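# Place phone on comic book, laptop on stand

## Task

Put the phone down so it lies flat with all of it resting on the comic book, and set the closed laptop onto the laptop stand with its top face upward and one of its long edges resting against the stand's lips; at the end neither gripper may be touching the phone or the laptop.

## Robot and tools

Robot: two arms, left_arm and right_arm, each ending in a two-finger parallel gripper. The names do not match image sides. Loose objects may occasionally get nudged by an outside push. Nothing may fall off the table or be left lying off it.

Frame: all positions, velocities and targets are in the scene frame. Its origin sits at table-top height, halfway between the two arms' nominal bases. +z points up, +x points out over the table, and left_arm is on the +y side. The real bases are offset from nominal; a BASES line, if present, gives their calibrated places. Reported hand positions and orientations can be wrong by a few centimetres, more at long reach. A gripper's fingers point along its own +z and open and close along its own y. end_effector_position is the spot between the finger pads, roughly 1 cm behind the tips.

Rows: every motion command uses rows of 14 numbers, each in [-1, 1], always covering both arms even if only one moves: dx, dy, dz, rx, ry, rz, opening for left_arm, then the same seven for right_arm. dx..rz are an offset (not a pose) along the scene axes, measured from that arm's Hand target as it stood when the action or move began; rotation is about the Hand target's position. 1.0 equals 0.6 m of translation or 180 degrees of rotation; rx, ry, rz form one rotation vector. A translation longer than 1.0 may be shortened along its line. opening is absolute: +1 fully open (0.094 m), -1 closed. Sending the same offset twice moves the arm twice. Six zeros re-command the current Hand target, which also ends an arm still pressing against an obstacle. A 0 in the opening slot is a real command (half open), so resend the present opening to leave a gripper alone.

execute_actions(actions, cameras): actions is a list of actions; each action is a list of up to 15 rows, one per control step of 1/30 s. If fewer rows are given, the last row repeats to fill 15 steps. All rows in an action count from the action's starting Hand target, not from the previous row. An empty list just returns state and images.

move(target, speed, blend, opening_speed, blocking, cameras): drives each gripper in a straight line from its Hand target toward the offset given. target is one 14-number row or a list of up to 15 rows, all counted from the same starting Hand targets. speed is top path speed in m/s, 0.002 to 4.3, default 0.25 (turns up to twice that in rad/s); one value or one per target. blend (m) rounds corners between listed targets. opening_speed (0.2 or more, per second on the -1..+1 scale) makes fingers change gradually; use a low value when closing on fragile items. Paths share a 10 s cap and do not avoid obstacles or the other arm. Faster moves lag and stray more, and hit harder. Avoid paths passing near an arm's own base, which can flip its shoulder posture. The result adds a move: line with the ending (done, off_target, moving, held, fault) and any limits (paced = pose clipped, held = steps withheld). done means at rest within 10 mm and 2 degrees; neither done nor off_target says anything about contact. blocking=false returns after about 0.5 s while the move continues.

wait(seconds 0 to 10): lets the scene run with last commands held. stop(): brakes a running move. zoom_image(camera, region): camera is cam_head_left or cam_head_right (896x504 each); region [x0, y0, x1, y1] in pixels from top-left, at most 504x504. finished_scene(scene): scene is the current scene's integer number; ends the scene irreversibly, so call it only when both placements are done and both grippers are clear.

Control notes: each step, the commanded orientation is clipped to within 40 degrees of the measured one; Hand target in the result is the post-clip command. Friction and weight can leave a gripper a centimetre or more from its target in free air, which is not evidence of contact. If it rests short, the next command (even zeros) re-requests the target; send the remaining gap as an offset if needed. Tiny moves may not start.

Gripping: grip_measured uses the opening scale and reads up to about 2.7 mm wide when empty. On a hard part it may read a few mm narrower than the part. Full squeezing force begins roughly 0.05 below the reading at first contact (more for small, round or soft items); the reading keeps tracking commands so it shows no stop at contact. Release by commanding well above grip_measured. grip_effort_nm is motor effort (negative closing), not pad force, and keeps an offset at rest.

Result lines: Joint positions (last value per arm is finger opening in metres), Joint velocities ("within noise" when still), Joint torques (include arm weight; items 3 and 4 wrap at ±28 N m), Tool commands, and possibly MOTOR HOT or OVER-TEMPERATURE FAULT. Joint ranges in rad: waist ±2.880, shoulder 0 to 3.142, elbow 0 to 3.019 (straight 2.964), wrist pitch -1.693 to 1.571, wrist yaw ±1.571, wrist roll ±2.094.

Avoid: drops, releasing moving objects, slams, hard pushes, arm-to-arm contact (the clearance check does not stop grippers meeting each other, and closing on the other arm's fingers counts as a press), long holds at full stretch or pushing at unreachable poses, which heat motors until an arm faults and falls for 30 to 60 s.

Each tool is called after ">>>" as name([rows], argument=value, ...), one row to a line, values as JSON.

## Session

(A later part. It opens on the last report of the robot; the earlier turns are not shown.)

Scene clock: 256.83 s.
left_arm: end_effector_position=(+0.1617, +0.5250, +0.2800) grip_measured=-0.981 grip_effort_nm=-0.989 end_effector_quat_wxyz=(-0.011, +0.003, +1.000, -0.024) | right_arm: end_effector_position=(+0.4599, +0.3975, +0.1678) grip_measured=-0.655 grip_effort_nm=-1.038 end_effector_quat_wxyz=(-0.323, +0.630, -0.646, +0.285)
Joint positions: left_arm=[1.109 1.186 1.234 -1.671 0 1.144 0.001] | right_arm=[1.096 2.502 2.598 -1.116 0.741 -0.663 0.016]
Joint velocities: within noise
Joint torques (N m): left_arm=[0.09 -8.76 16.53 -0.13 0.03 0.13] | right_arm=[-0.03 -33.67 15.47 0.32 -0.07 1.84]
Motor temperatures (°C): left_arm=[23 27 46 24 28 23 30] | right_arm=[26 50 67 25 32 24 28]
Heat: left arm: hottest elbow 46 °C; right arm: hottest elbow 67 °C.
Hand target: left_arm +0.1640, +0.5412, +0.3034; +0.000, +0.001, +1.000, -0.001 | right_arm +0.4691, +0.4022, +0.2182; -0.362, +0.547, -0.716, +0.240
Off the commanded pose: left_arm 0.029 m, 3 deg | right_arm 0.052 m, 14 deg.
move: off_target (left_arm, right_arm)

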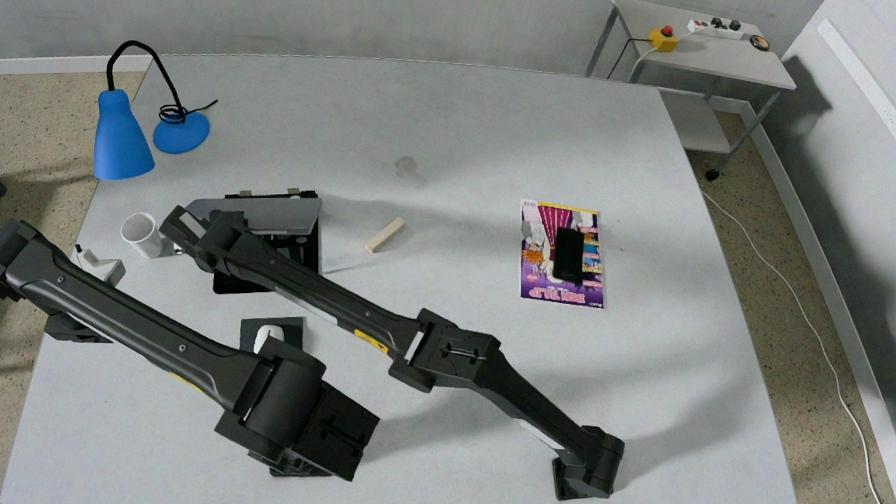

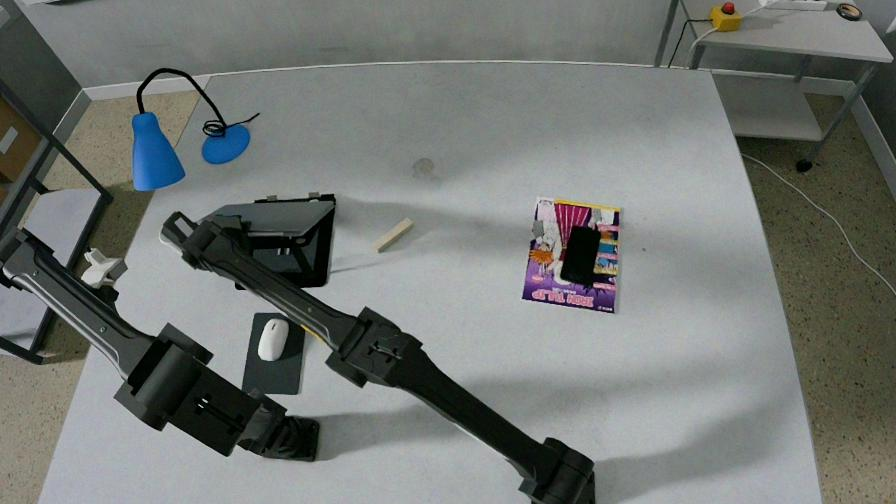

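>>> move(target=[0,0,0,0,0,0,-1,0.05,0.0,-0.025,0,-0.01,0,-1], speed=0.06)

>>> zoom_image(camera="cam_head_left", region=[160, 100, 360, 300])

>>> zoom_image(camera="cam_head_right", region=[180, 100, 380, 300])

Scene clock: 261.40 s.
left_arm: end_effector_position=(+0.1617, +0.5250, +0.2800) grip_measured=-0.981 grip_effort_nm=-0.994 end_effector_quat_wxyz=(-0.011, +0.003, +1.000, -0.024) | right_arm: end_effector_position=(+0.4746, +0.3942, +0.1651) grip_measured=-0.655 grip_effort_nm=-1.043 end_effector_quat_wxyz=(-0.328, +0.621, -0.652, +0.286)
Joint positions: left_arm=[1.109 1.186 1.234 -1.671 0 1.144 0.001] | right_arm=[1.08 2.52 2.622 -1.104 0.743 -0.664 0.016]
Joint velocities: within noise
Joint torques (N m): left_arm=[-0.62 -7.82 16.47 0.02 0.03 0.09] | right_arm=[-1.2 -31.5 16.5 1.59 0.02 1.46]
Motor temperatures (°C): left_arm=[23 27 46 23 28 23 30] | right_arm=[26 50 66 25 30 25 28]
Heat: left arm: hottest elbow 46 °C; right arm: hottest elbow 66 °C.
Hand target: left_arm +0.1640, +0.5412, +0.3034; +0.000, +0.001, +1.000, -0.001 | right_arm +0.4992, +0.4022, +0.2035; -0.373, +0.543, -0.710, +0.248
Off the commanded pose: left_arm 0.029 m, 3 deg | right_arm 0.046 m, 13 deg.
move: off_target (left_arm, right_arm)

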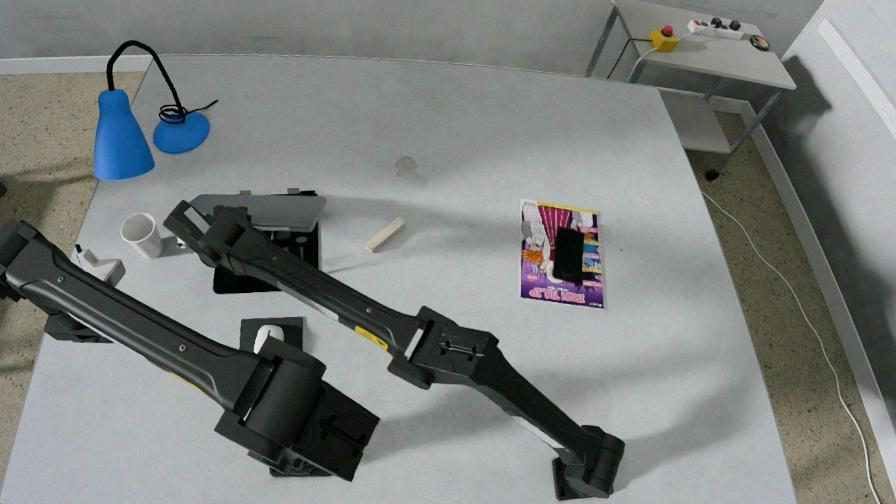

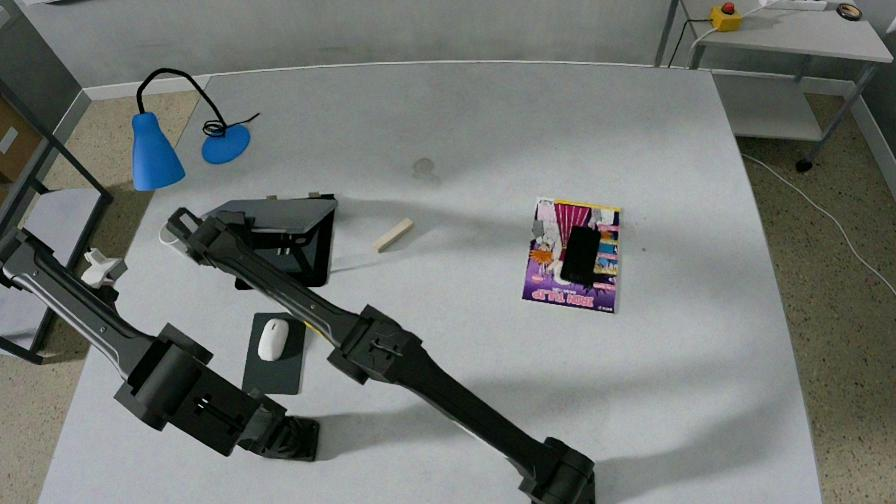

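Scaled by 2.520.

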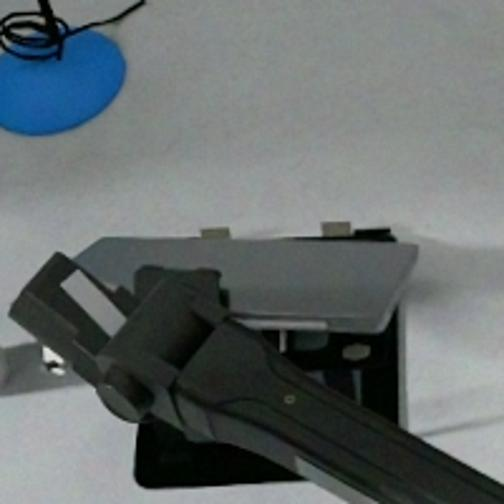

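Scaled by 2.520.

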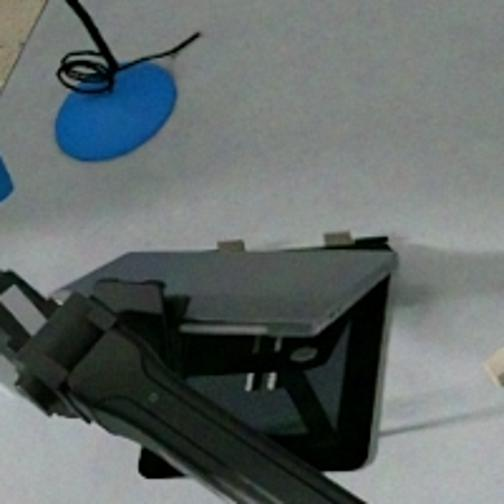

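>>> move([
  [0,0,0,0,0,0,-1,0.015,0.0,-0.01,0,0.02,0.02,-1],
  [0,0,0,0,0,0,-1,-0.025,-0.01,-0.058,0.0,0.04,0.025,-1],
], speed=0.06)

>>> zoom_image(camera="cam_head_left", region=[160, 100, 360, 300])

>>> zoom_image(camera="cam_head_right", region=[180, 100, 380, 300])

Scene clock: 268.93 s.
left_arm: end_effector_position=(+0.1617, +0.5250, +0.2800) grip_measured=-0.981 grip_effort_nm=-0.989 end_effector_quat_wxyz=(-0.011, +0.003, +1.000, -0.024) | right_arm: end_effector_position=(+0.5012, +0.3819, +0.1557) grip_measured=-0.654 grip_effort_nm=-1.048 end_effector_quat_wxyz=(-0.314, +0.636, -0.657, +0.254)
Joint positions: left_arm=[1.109 1.186 1.234 -1.671 0 1.144 0.001] | right_arm=[1.03 2.53 2.639 -1.109 0.643 -0.697 0.016]
Joint velocities: within noise
Joint torques (N m): left_arm=[-0.03 -9.11 16.44 -0.09 0.02 0.13] | right_arm=[1.85 -33.79 10.65 0.53 -1.21 1.77]
Motor temperatures (°C): left_arm=[23 26 47 23 28 23 30] | right_arm=[26 51 65 25 29 25 28]
Heat: left arm: hottest elbow 47 °C; right arm: hottest elbow 65 °C.
Hand target: left_arm +0.1640, +0.5412, +0.3034; +0.000, +0.001, +1.000, -0.001 | right_arm +0.4842, +0.3962, +0.1687; -0.337, +0.585, -0.711, +0.199
Off the commanded pose: left_arm 0.029 m, 3 deg | right_arm 0.026 m, 11 deg.
move: off_target (left_arm, right_arm)

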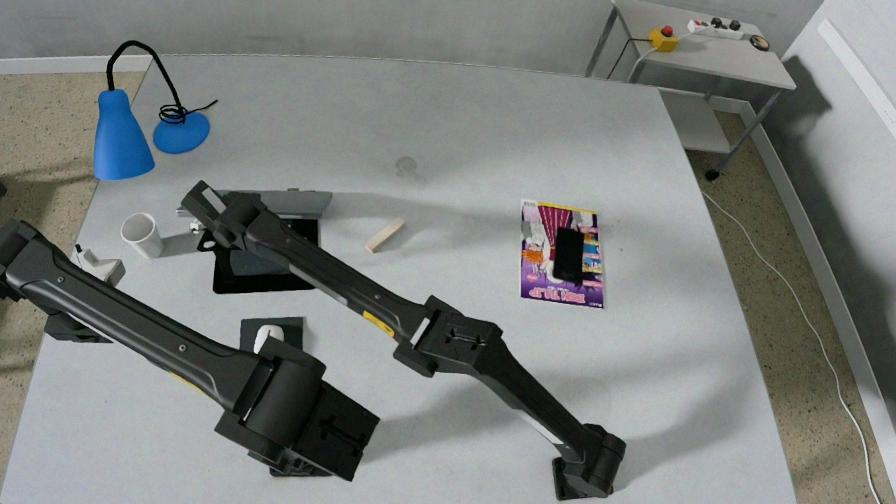

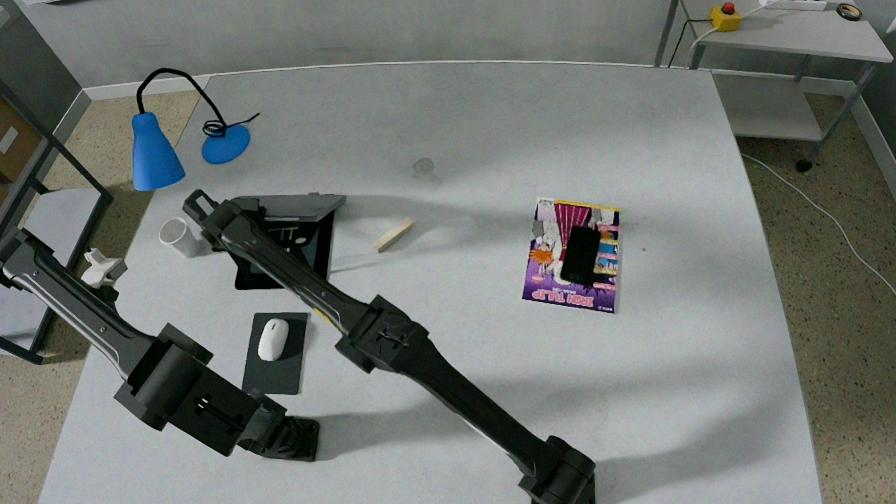

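Scaled by 2.520.

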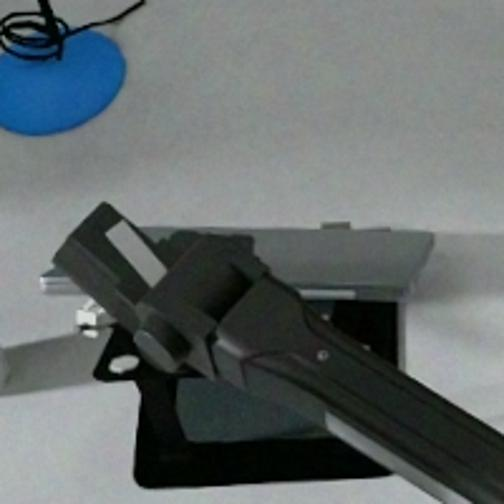

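Scaled by 2.520.

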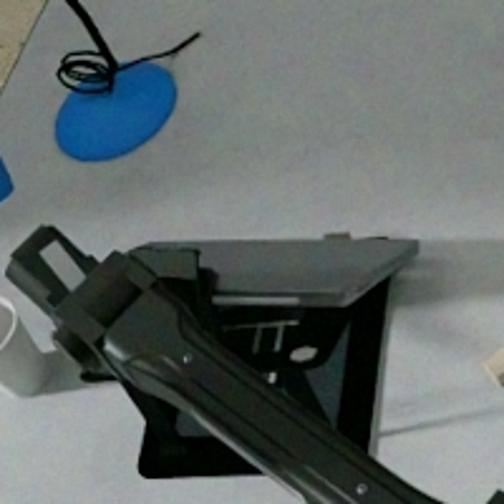

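>>> move([
  [0,0,0,0,0,0,-1,-0.02,0.0,0.1,0,-0.03,0,-1],
  [0,0,0,0,0,0,-1,-0.05,0.0,0.1,0.0,-0.05,0.0,-1],
], speed=0.06)

>>> zoom_image(camera="cam_head_left", region=[160, 100, 360, 300])

>>> zoom_image(camera="cam_head_right", region=[180, 100, 380, 300])

Scene clock: 276.27 s.
left_arm: end_effector_position=(+0.1617, +0.5250, +0.2800) grip_measured=-0.981 grip_effort_nm=-0.994 end_effector_quat_wxyz=(-0.011, +0.003, +1.000, -0.024) | right_arm: end_effector_position=(+0.4802, +0.3754, +0.1534) grip_measured=-0.658 grip_effort_nm=-1.038 end_effector_quat_wxyz=(-0.323, +0.612, -0.662, +0.286)
Joint positions: left_arm=[1.109 1.186 1.234 -1.671 0 1.144 0.001] | right_arm=[1.063 2.452 2.465 -1.028 0.739 -0.645 0.016]
Joint velocities: within noise
Joint torques (N m): left_arm=[-0.67 -7.94 16.43 -0.23 0 0.09] | right_arm=[3.02 -38.89 9.73 1.61 0.26 1.08]
Motor temperatures (°C): left_arm=[23 26 47 23 28 23 30] | right_arm=[26 53 63 25 29 26 28]
Heat: left arm: hottest elbow 47 °C; right arm: hottest elbow 63 °C.
Hand target: left_arm +0.1640, +0.5412, +0.3034; +0.000, +0.001, +1.000, -0.001 | right_arm +0.4540, +0.3964, +0.2284; -0.392, +0.567, -0.682, +0.244
Off the commanded pose: left_arm 0.029 m, 3 deg | right_arm 0.082 m, 11 deg.
move: off_target (left_arm, right_arm)

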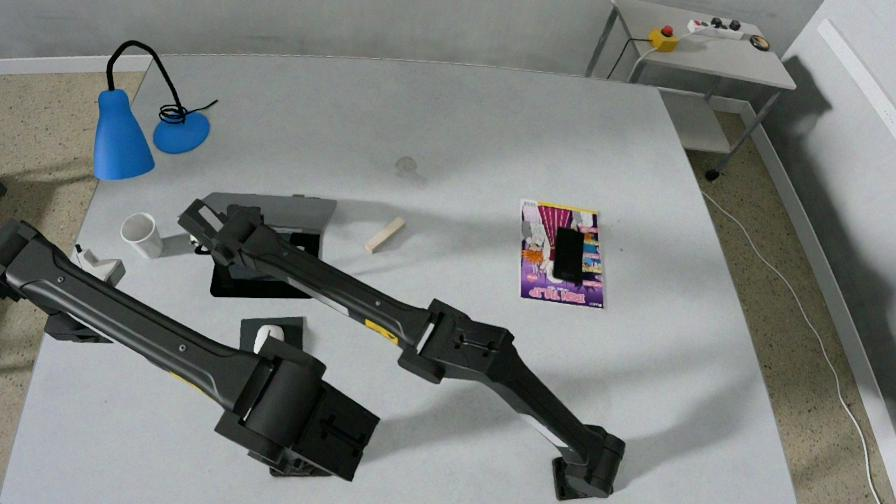

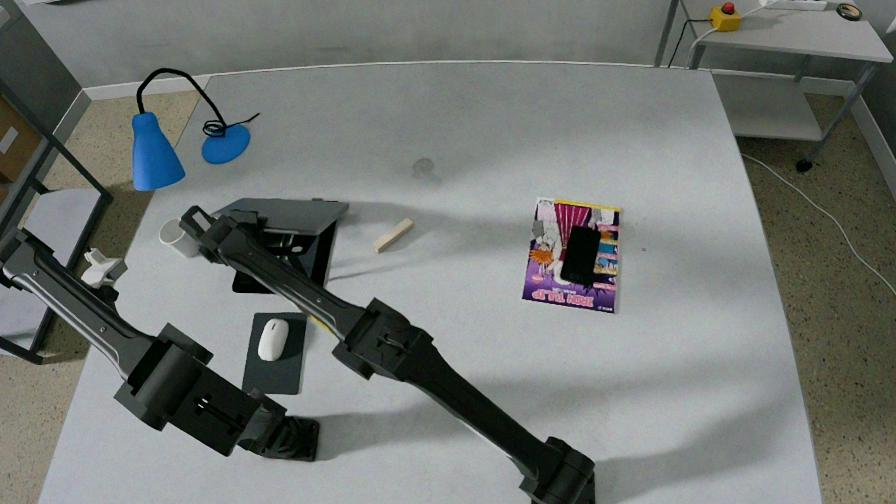

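Scaled by 2.520.

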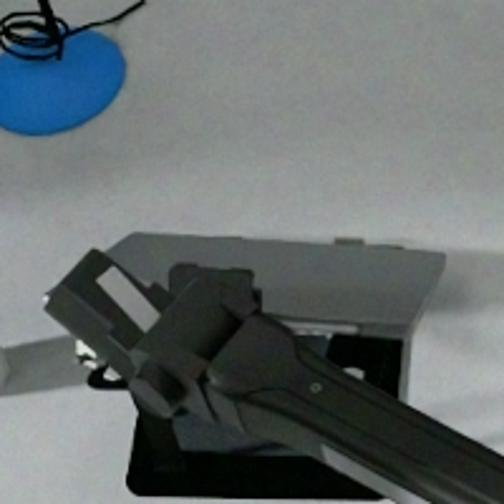

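Scaled by 2.520.

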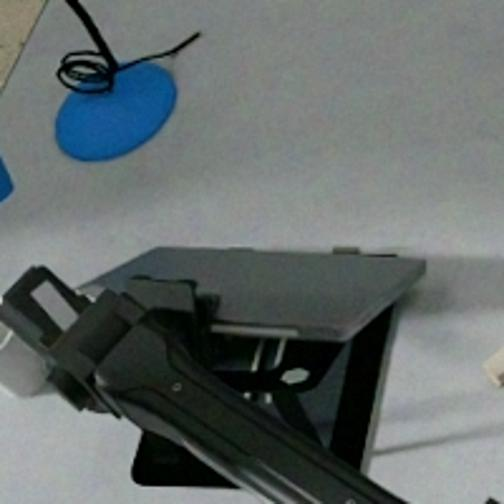

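>>> move([
  [0,0,0,0,0,0,-1,0.04,-0.03,-0.115,0,0.045,0.0,-1],
], speed=0.08)

>>> zoom_image(camera="cam_head_left", region=[160, 100, 360, 300])

>>> zoom_image(camera="cam_head_right", region=[180, 100, 380, 300])

Scene clock: 280.97 s.
left_arm: end_effector_position=(+0.1617, +0.5250, +0.2800) grip_measured=-0.981 grip_effort_nm=-0.994 end_effector_quat_wxyz=(-0.011, +0.003, +1.000, -0.024) | right_arm: end_effector_position=(+0.4845, +0.3707, +0.1522) grip_measured=-0.656 grip_effort_nm=-1.038 end_effector_quat_wxyz=(-0.315, +0.629, -0.664, +0.255)
Joint positions: left_arm=[1.109 1.186 1.234 -1.671 0 1.144 0.001] | right_arm=[1.043 2.428 2.438 -1.024 0.658 -0.663 0.016]
Joint velocities: within noise
Joint torques (N m): left_arm=[0.32 -8.41 16.4 -0.13 0.01 0.12] | right_arm=[0.67 -33.38 8.35 1.69 -1.29 1.51]
Motor temperatures (°C): left_arm=[23 26 47 23 28 23 30] | right_arm=[26 54 62 25 28 26 28]
Heat: left arm: hottest elbow 47 °C; right arm: hottest elbow 62 °C.
Hand target: left_arm +0.1640, +0.5412, +0.3034; +0.000, +0.001, +1.000, -0.001 | right_arm +0.4780, +0.3783, +0.1595; -0.343, +0.583, -0.708, +0.204
Off the commanded pose: left_arm 0.029 m, 3 deg | right_arm 0.012 m, 10 deg.
move: off_target (left_arm, right_arm)

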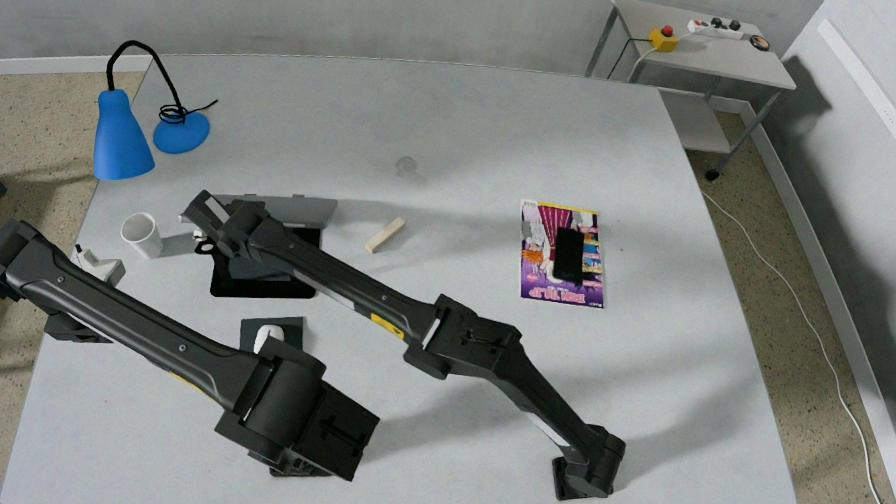

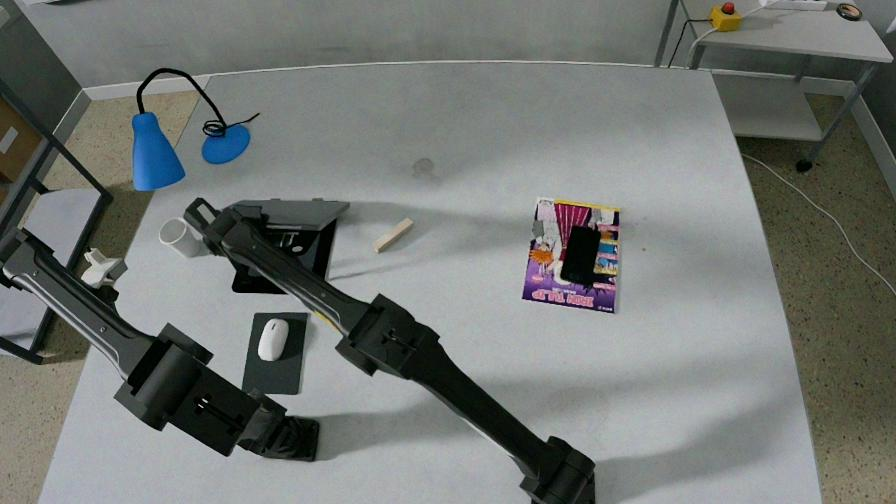

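Scaled by 2.520.

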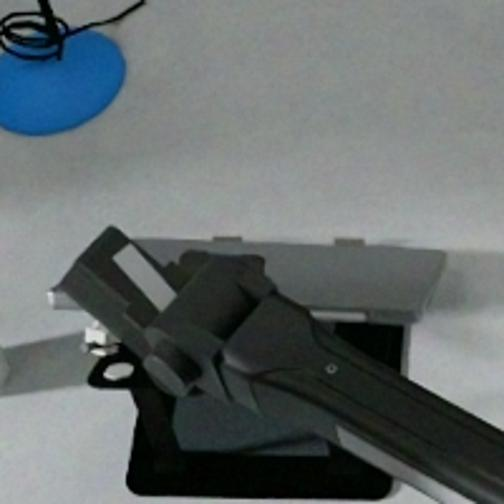

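Scaled by 2.520.

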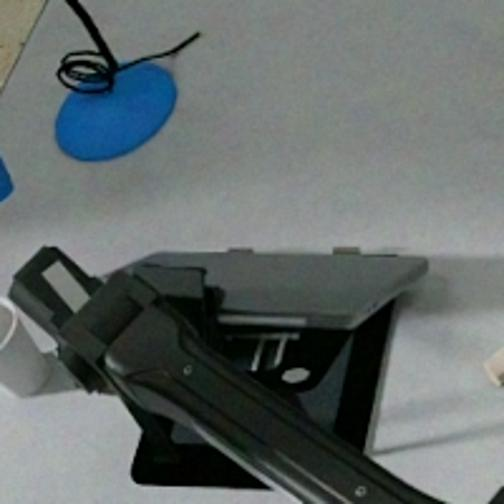

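>>> move([
  [0,0,0,0,0,0,-1,0.01,-0.01,-0.005,0.0,0.0,0,-0.3],
  [0,0,0,0,0,0,-1,0.01,-0.01,-0.005,0.0,0.0,0,-0.3],
  [0,0,0,0,0,0,-1,-0.125,-0.01,0.11,0.0,0.0,0,-0.3],
  [0,0,0,0,0,0,-1,-0.16,-0.05,0.3,0.0,0.0,0,-0.3],
], speed=[0.05,0.05,0.06,0.2], opening_speed=0.3)

>>> move(target=[0,0,0,0,0,0,-1,0.1,-0.6,0.1,0.0,0.0,-0.1,-0.3], speed=0.4)

>>> zoom_image(camera="cam_head_left", region=[170, 160, 350, 320])

>>> zoom_image(camera="cam_head_right", region=[190, 170, 370, 320])

Scene clock: 290.40 s.
left_arm: end_effector_position=(+0.1617, +0.5250, +0.2800) grip_measured=-0.981 grip_effort_nm=-0.994 end_effector_quat_wxyz=(-0.011, +0.003, +1.000, -0.024) | right_arm: end_effector_position=(+0.3862, +0.3363, +0.3288) grip_measured=-0.301 grip_effort_nm=0.027 end_effector_quat_wxyz=(+0.330, -0.587, +0.708, -0.211)
Joint positions: left_arm=[1.109 1.186 1.234 -1.671 0 1.144 0.001] | right_arm=[1.132 2.176 2.466 -1.358 0.659 -0.422 0.033]
Joint velocities: within noise
Joint torques (N m): left_arm=[-0.62 -7.77 16.4 -0.09 0.06 0.06] | right_arm=[1.32 -26.23 13.72 0.5 0.41 0.28]
Motor temperatures (°C): left_arm=[23 26 48 23 28 23 30] | right_arm=[26 53 60 25 28 26 28]
Heat: left arm: hottest elbow 48 °C; right arm: hottest elbow 60 °C.
Hand target: left_arm +0.1640, +0.5412, +0.3034; +0.000, +0.001, +1.000, -0.001 | right_arm +0.3820, +0.3484, +0.3396; +0.343, -0.583, +0.708, -0.203
Off the commanded pose: left_arm 0.029 m, 3 deg | right_arm 0.017 m, 2 deg.
move: off_target (left_arm, right_arm)

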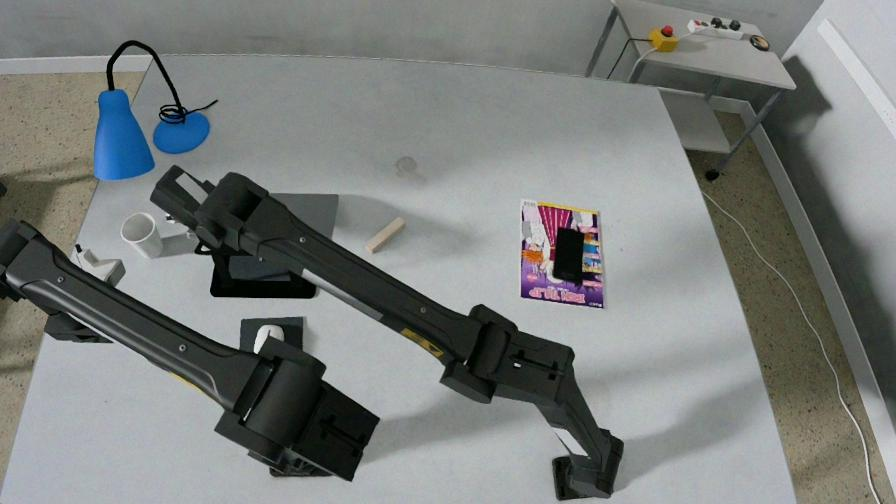

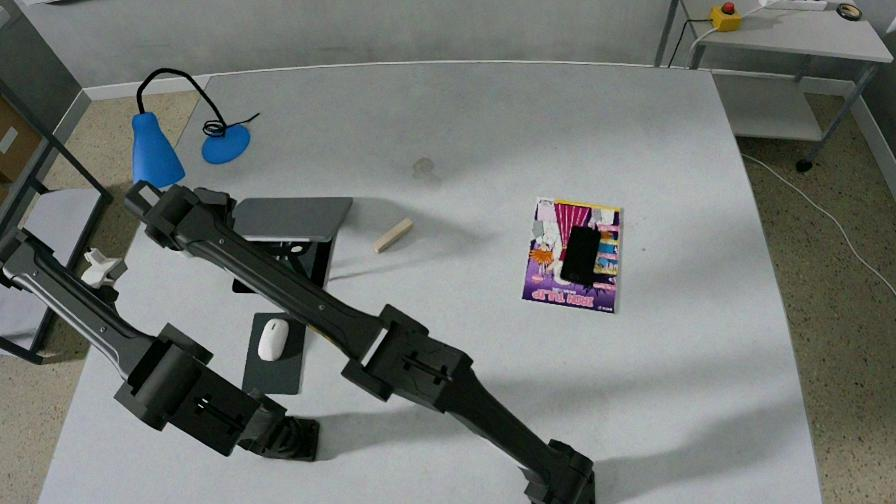

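Scene clock: 292.30 s.
left_arm: end_effector_position=(+0.1617, +0.5250, +0.2800) grip_measured=-0.981 grip_effort_nm=-0.994 end_effector_quat_wxyz=(-0.011, +0.003, +1.000, -0.024) | right_arm: end_effector_position=(+0.4402, -0.0110, +0.4053) grip_measured=-0.301 grip_effort_nm=0.027 end_effector_quat_wxyz=(+0.308, -0.463, +0.792, -0.254)
Joint positions: left_arm=[1.109 1.186 1.234 -1.671 0 1.144 0.001] | right_arm=[0.741 1.475 1.66 -1.172 0.614 -0.502 0.033]
Joint velocities: within noise
Joint torques (N m): left_arm=[-0.32 -8.06 16.51 -0.08 0.05 0.1] | right_arm=[0.15 -15.97 8.44 1.52 0.25 0.12]
Motor temperatures (°C): left_arm=[23 26 48 23 28 23 30] | right_arm=[26 53 59 25 28 26 27]
Heat: left arm: hottest elbow 48 °C; right arm: hottest elbow 59 °C.
Hand target: left_arm +0.1640, +0.5412, +0.3034; +0.000, +0.001, +1.000, -0.001 | right_arm +0.4421, -0.0118, +0.3997; +0.307, -0.465, +0.791, -0.255
Off the commanded pose: left_arm 0.029 m, 3 deg | right_arm 0.006 m, 0 deg.
move: off_target (left_arm)

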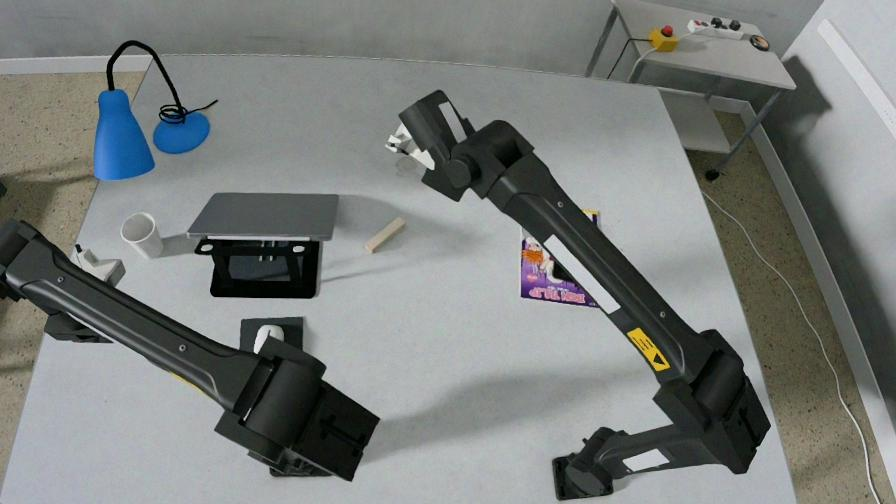

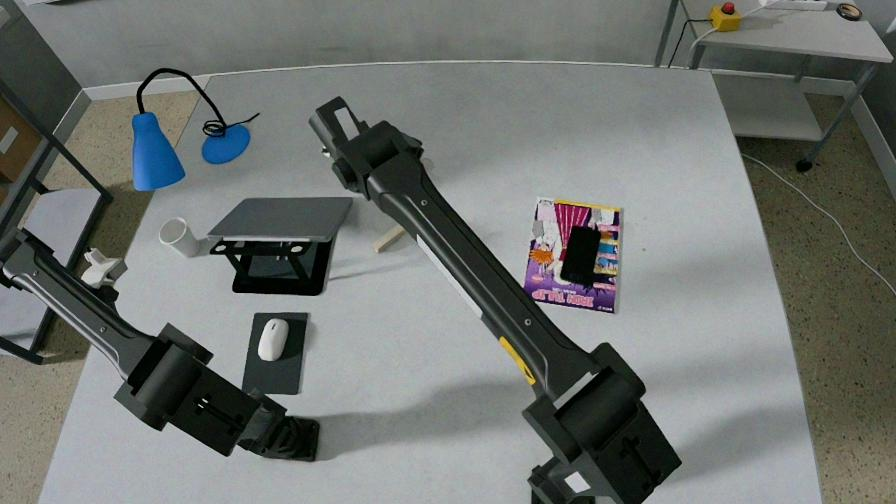

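Scaled by 2.800.

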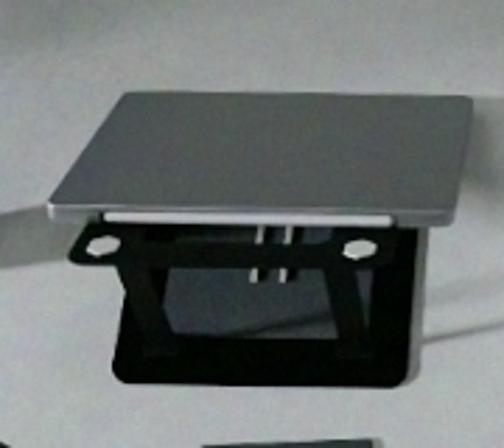

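Scaled by 2.800.

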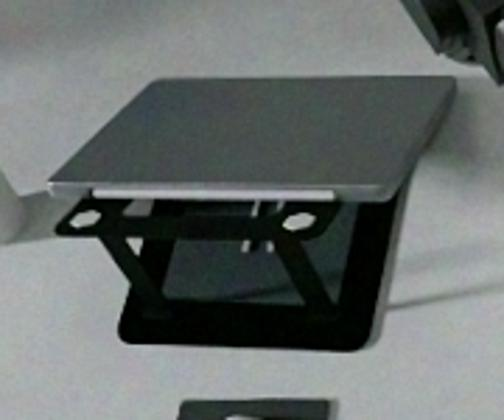

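>>> finished_scene(scene=2)

The scene is finished: the task was done.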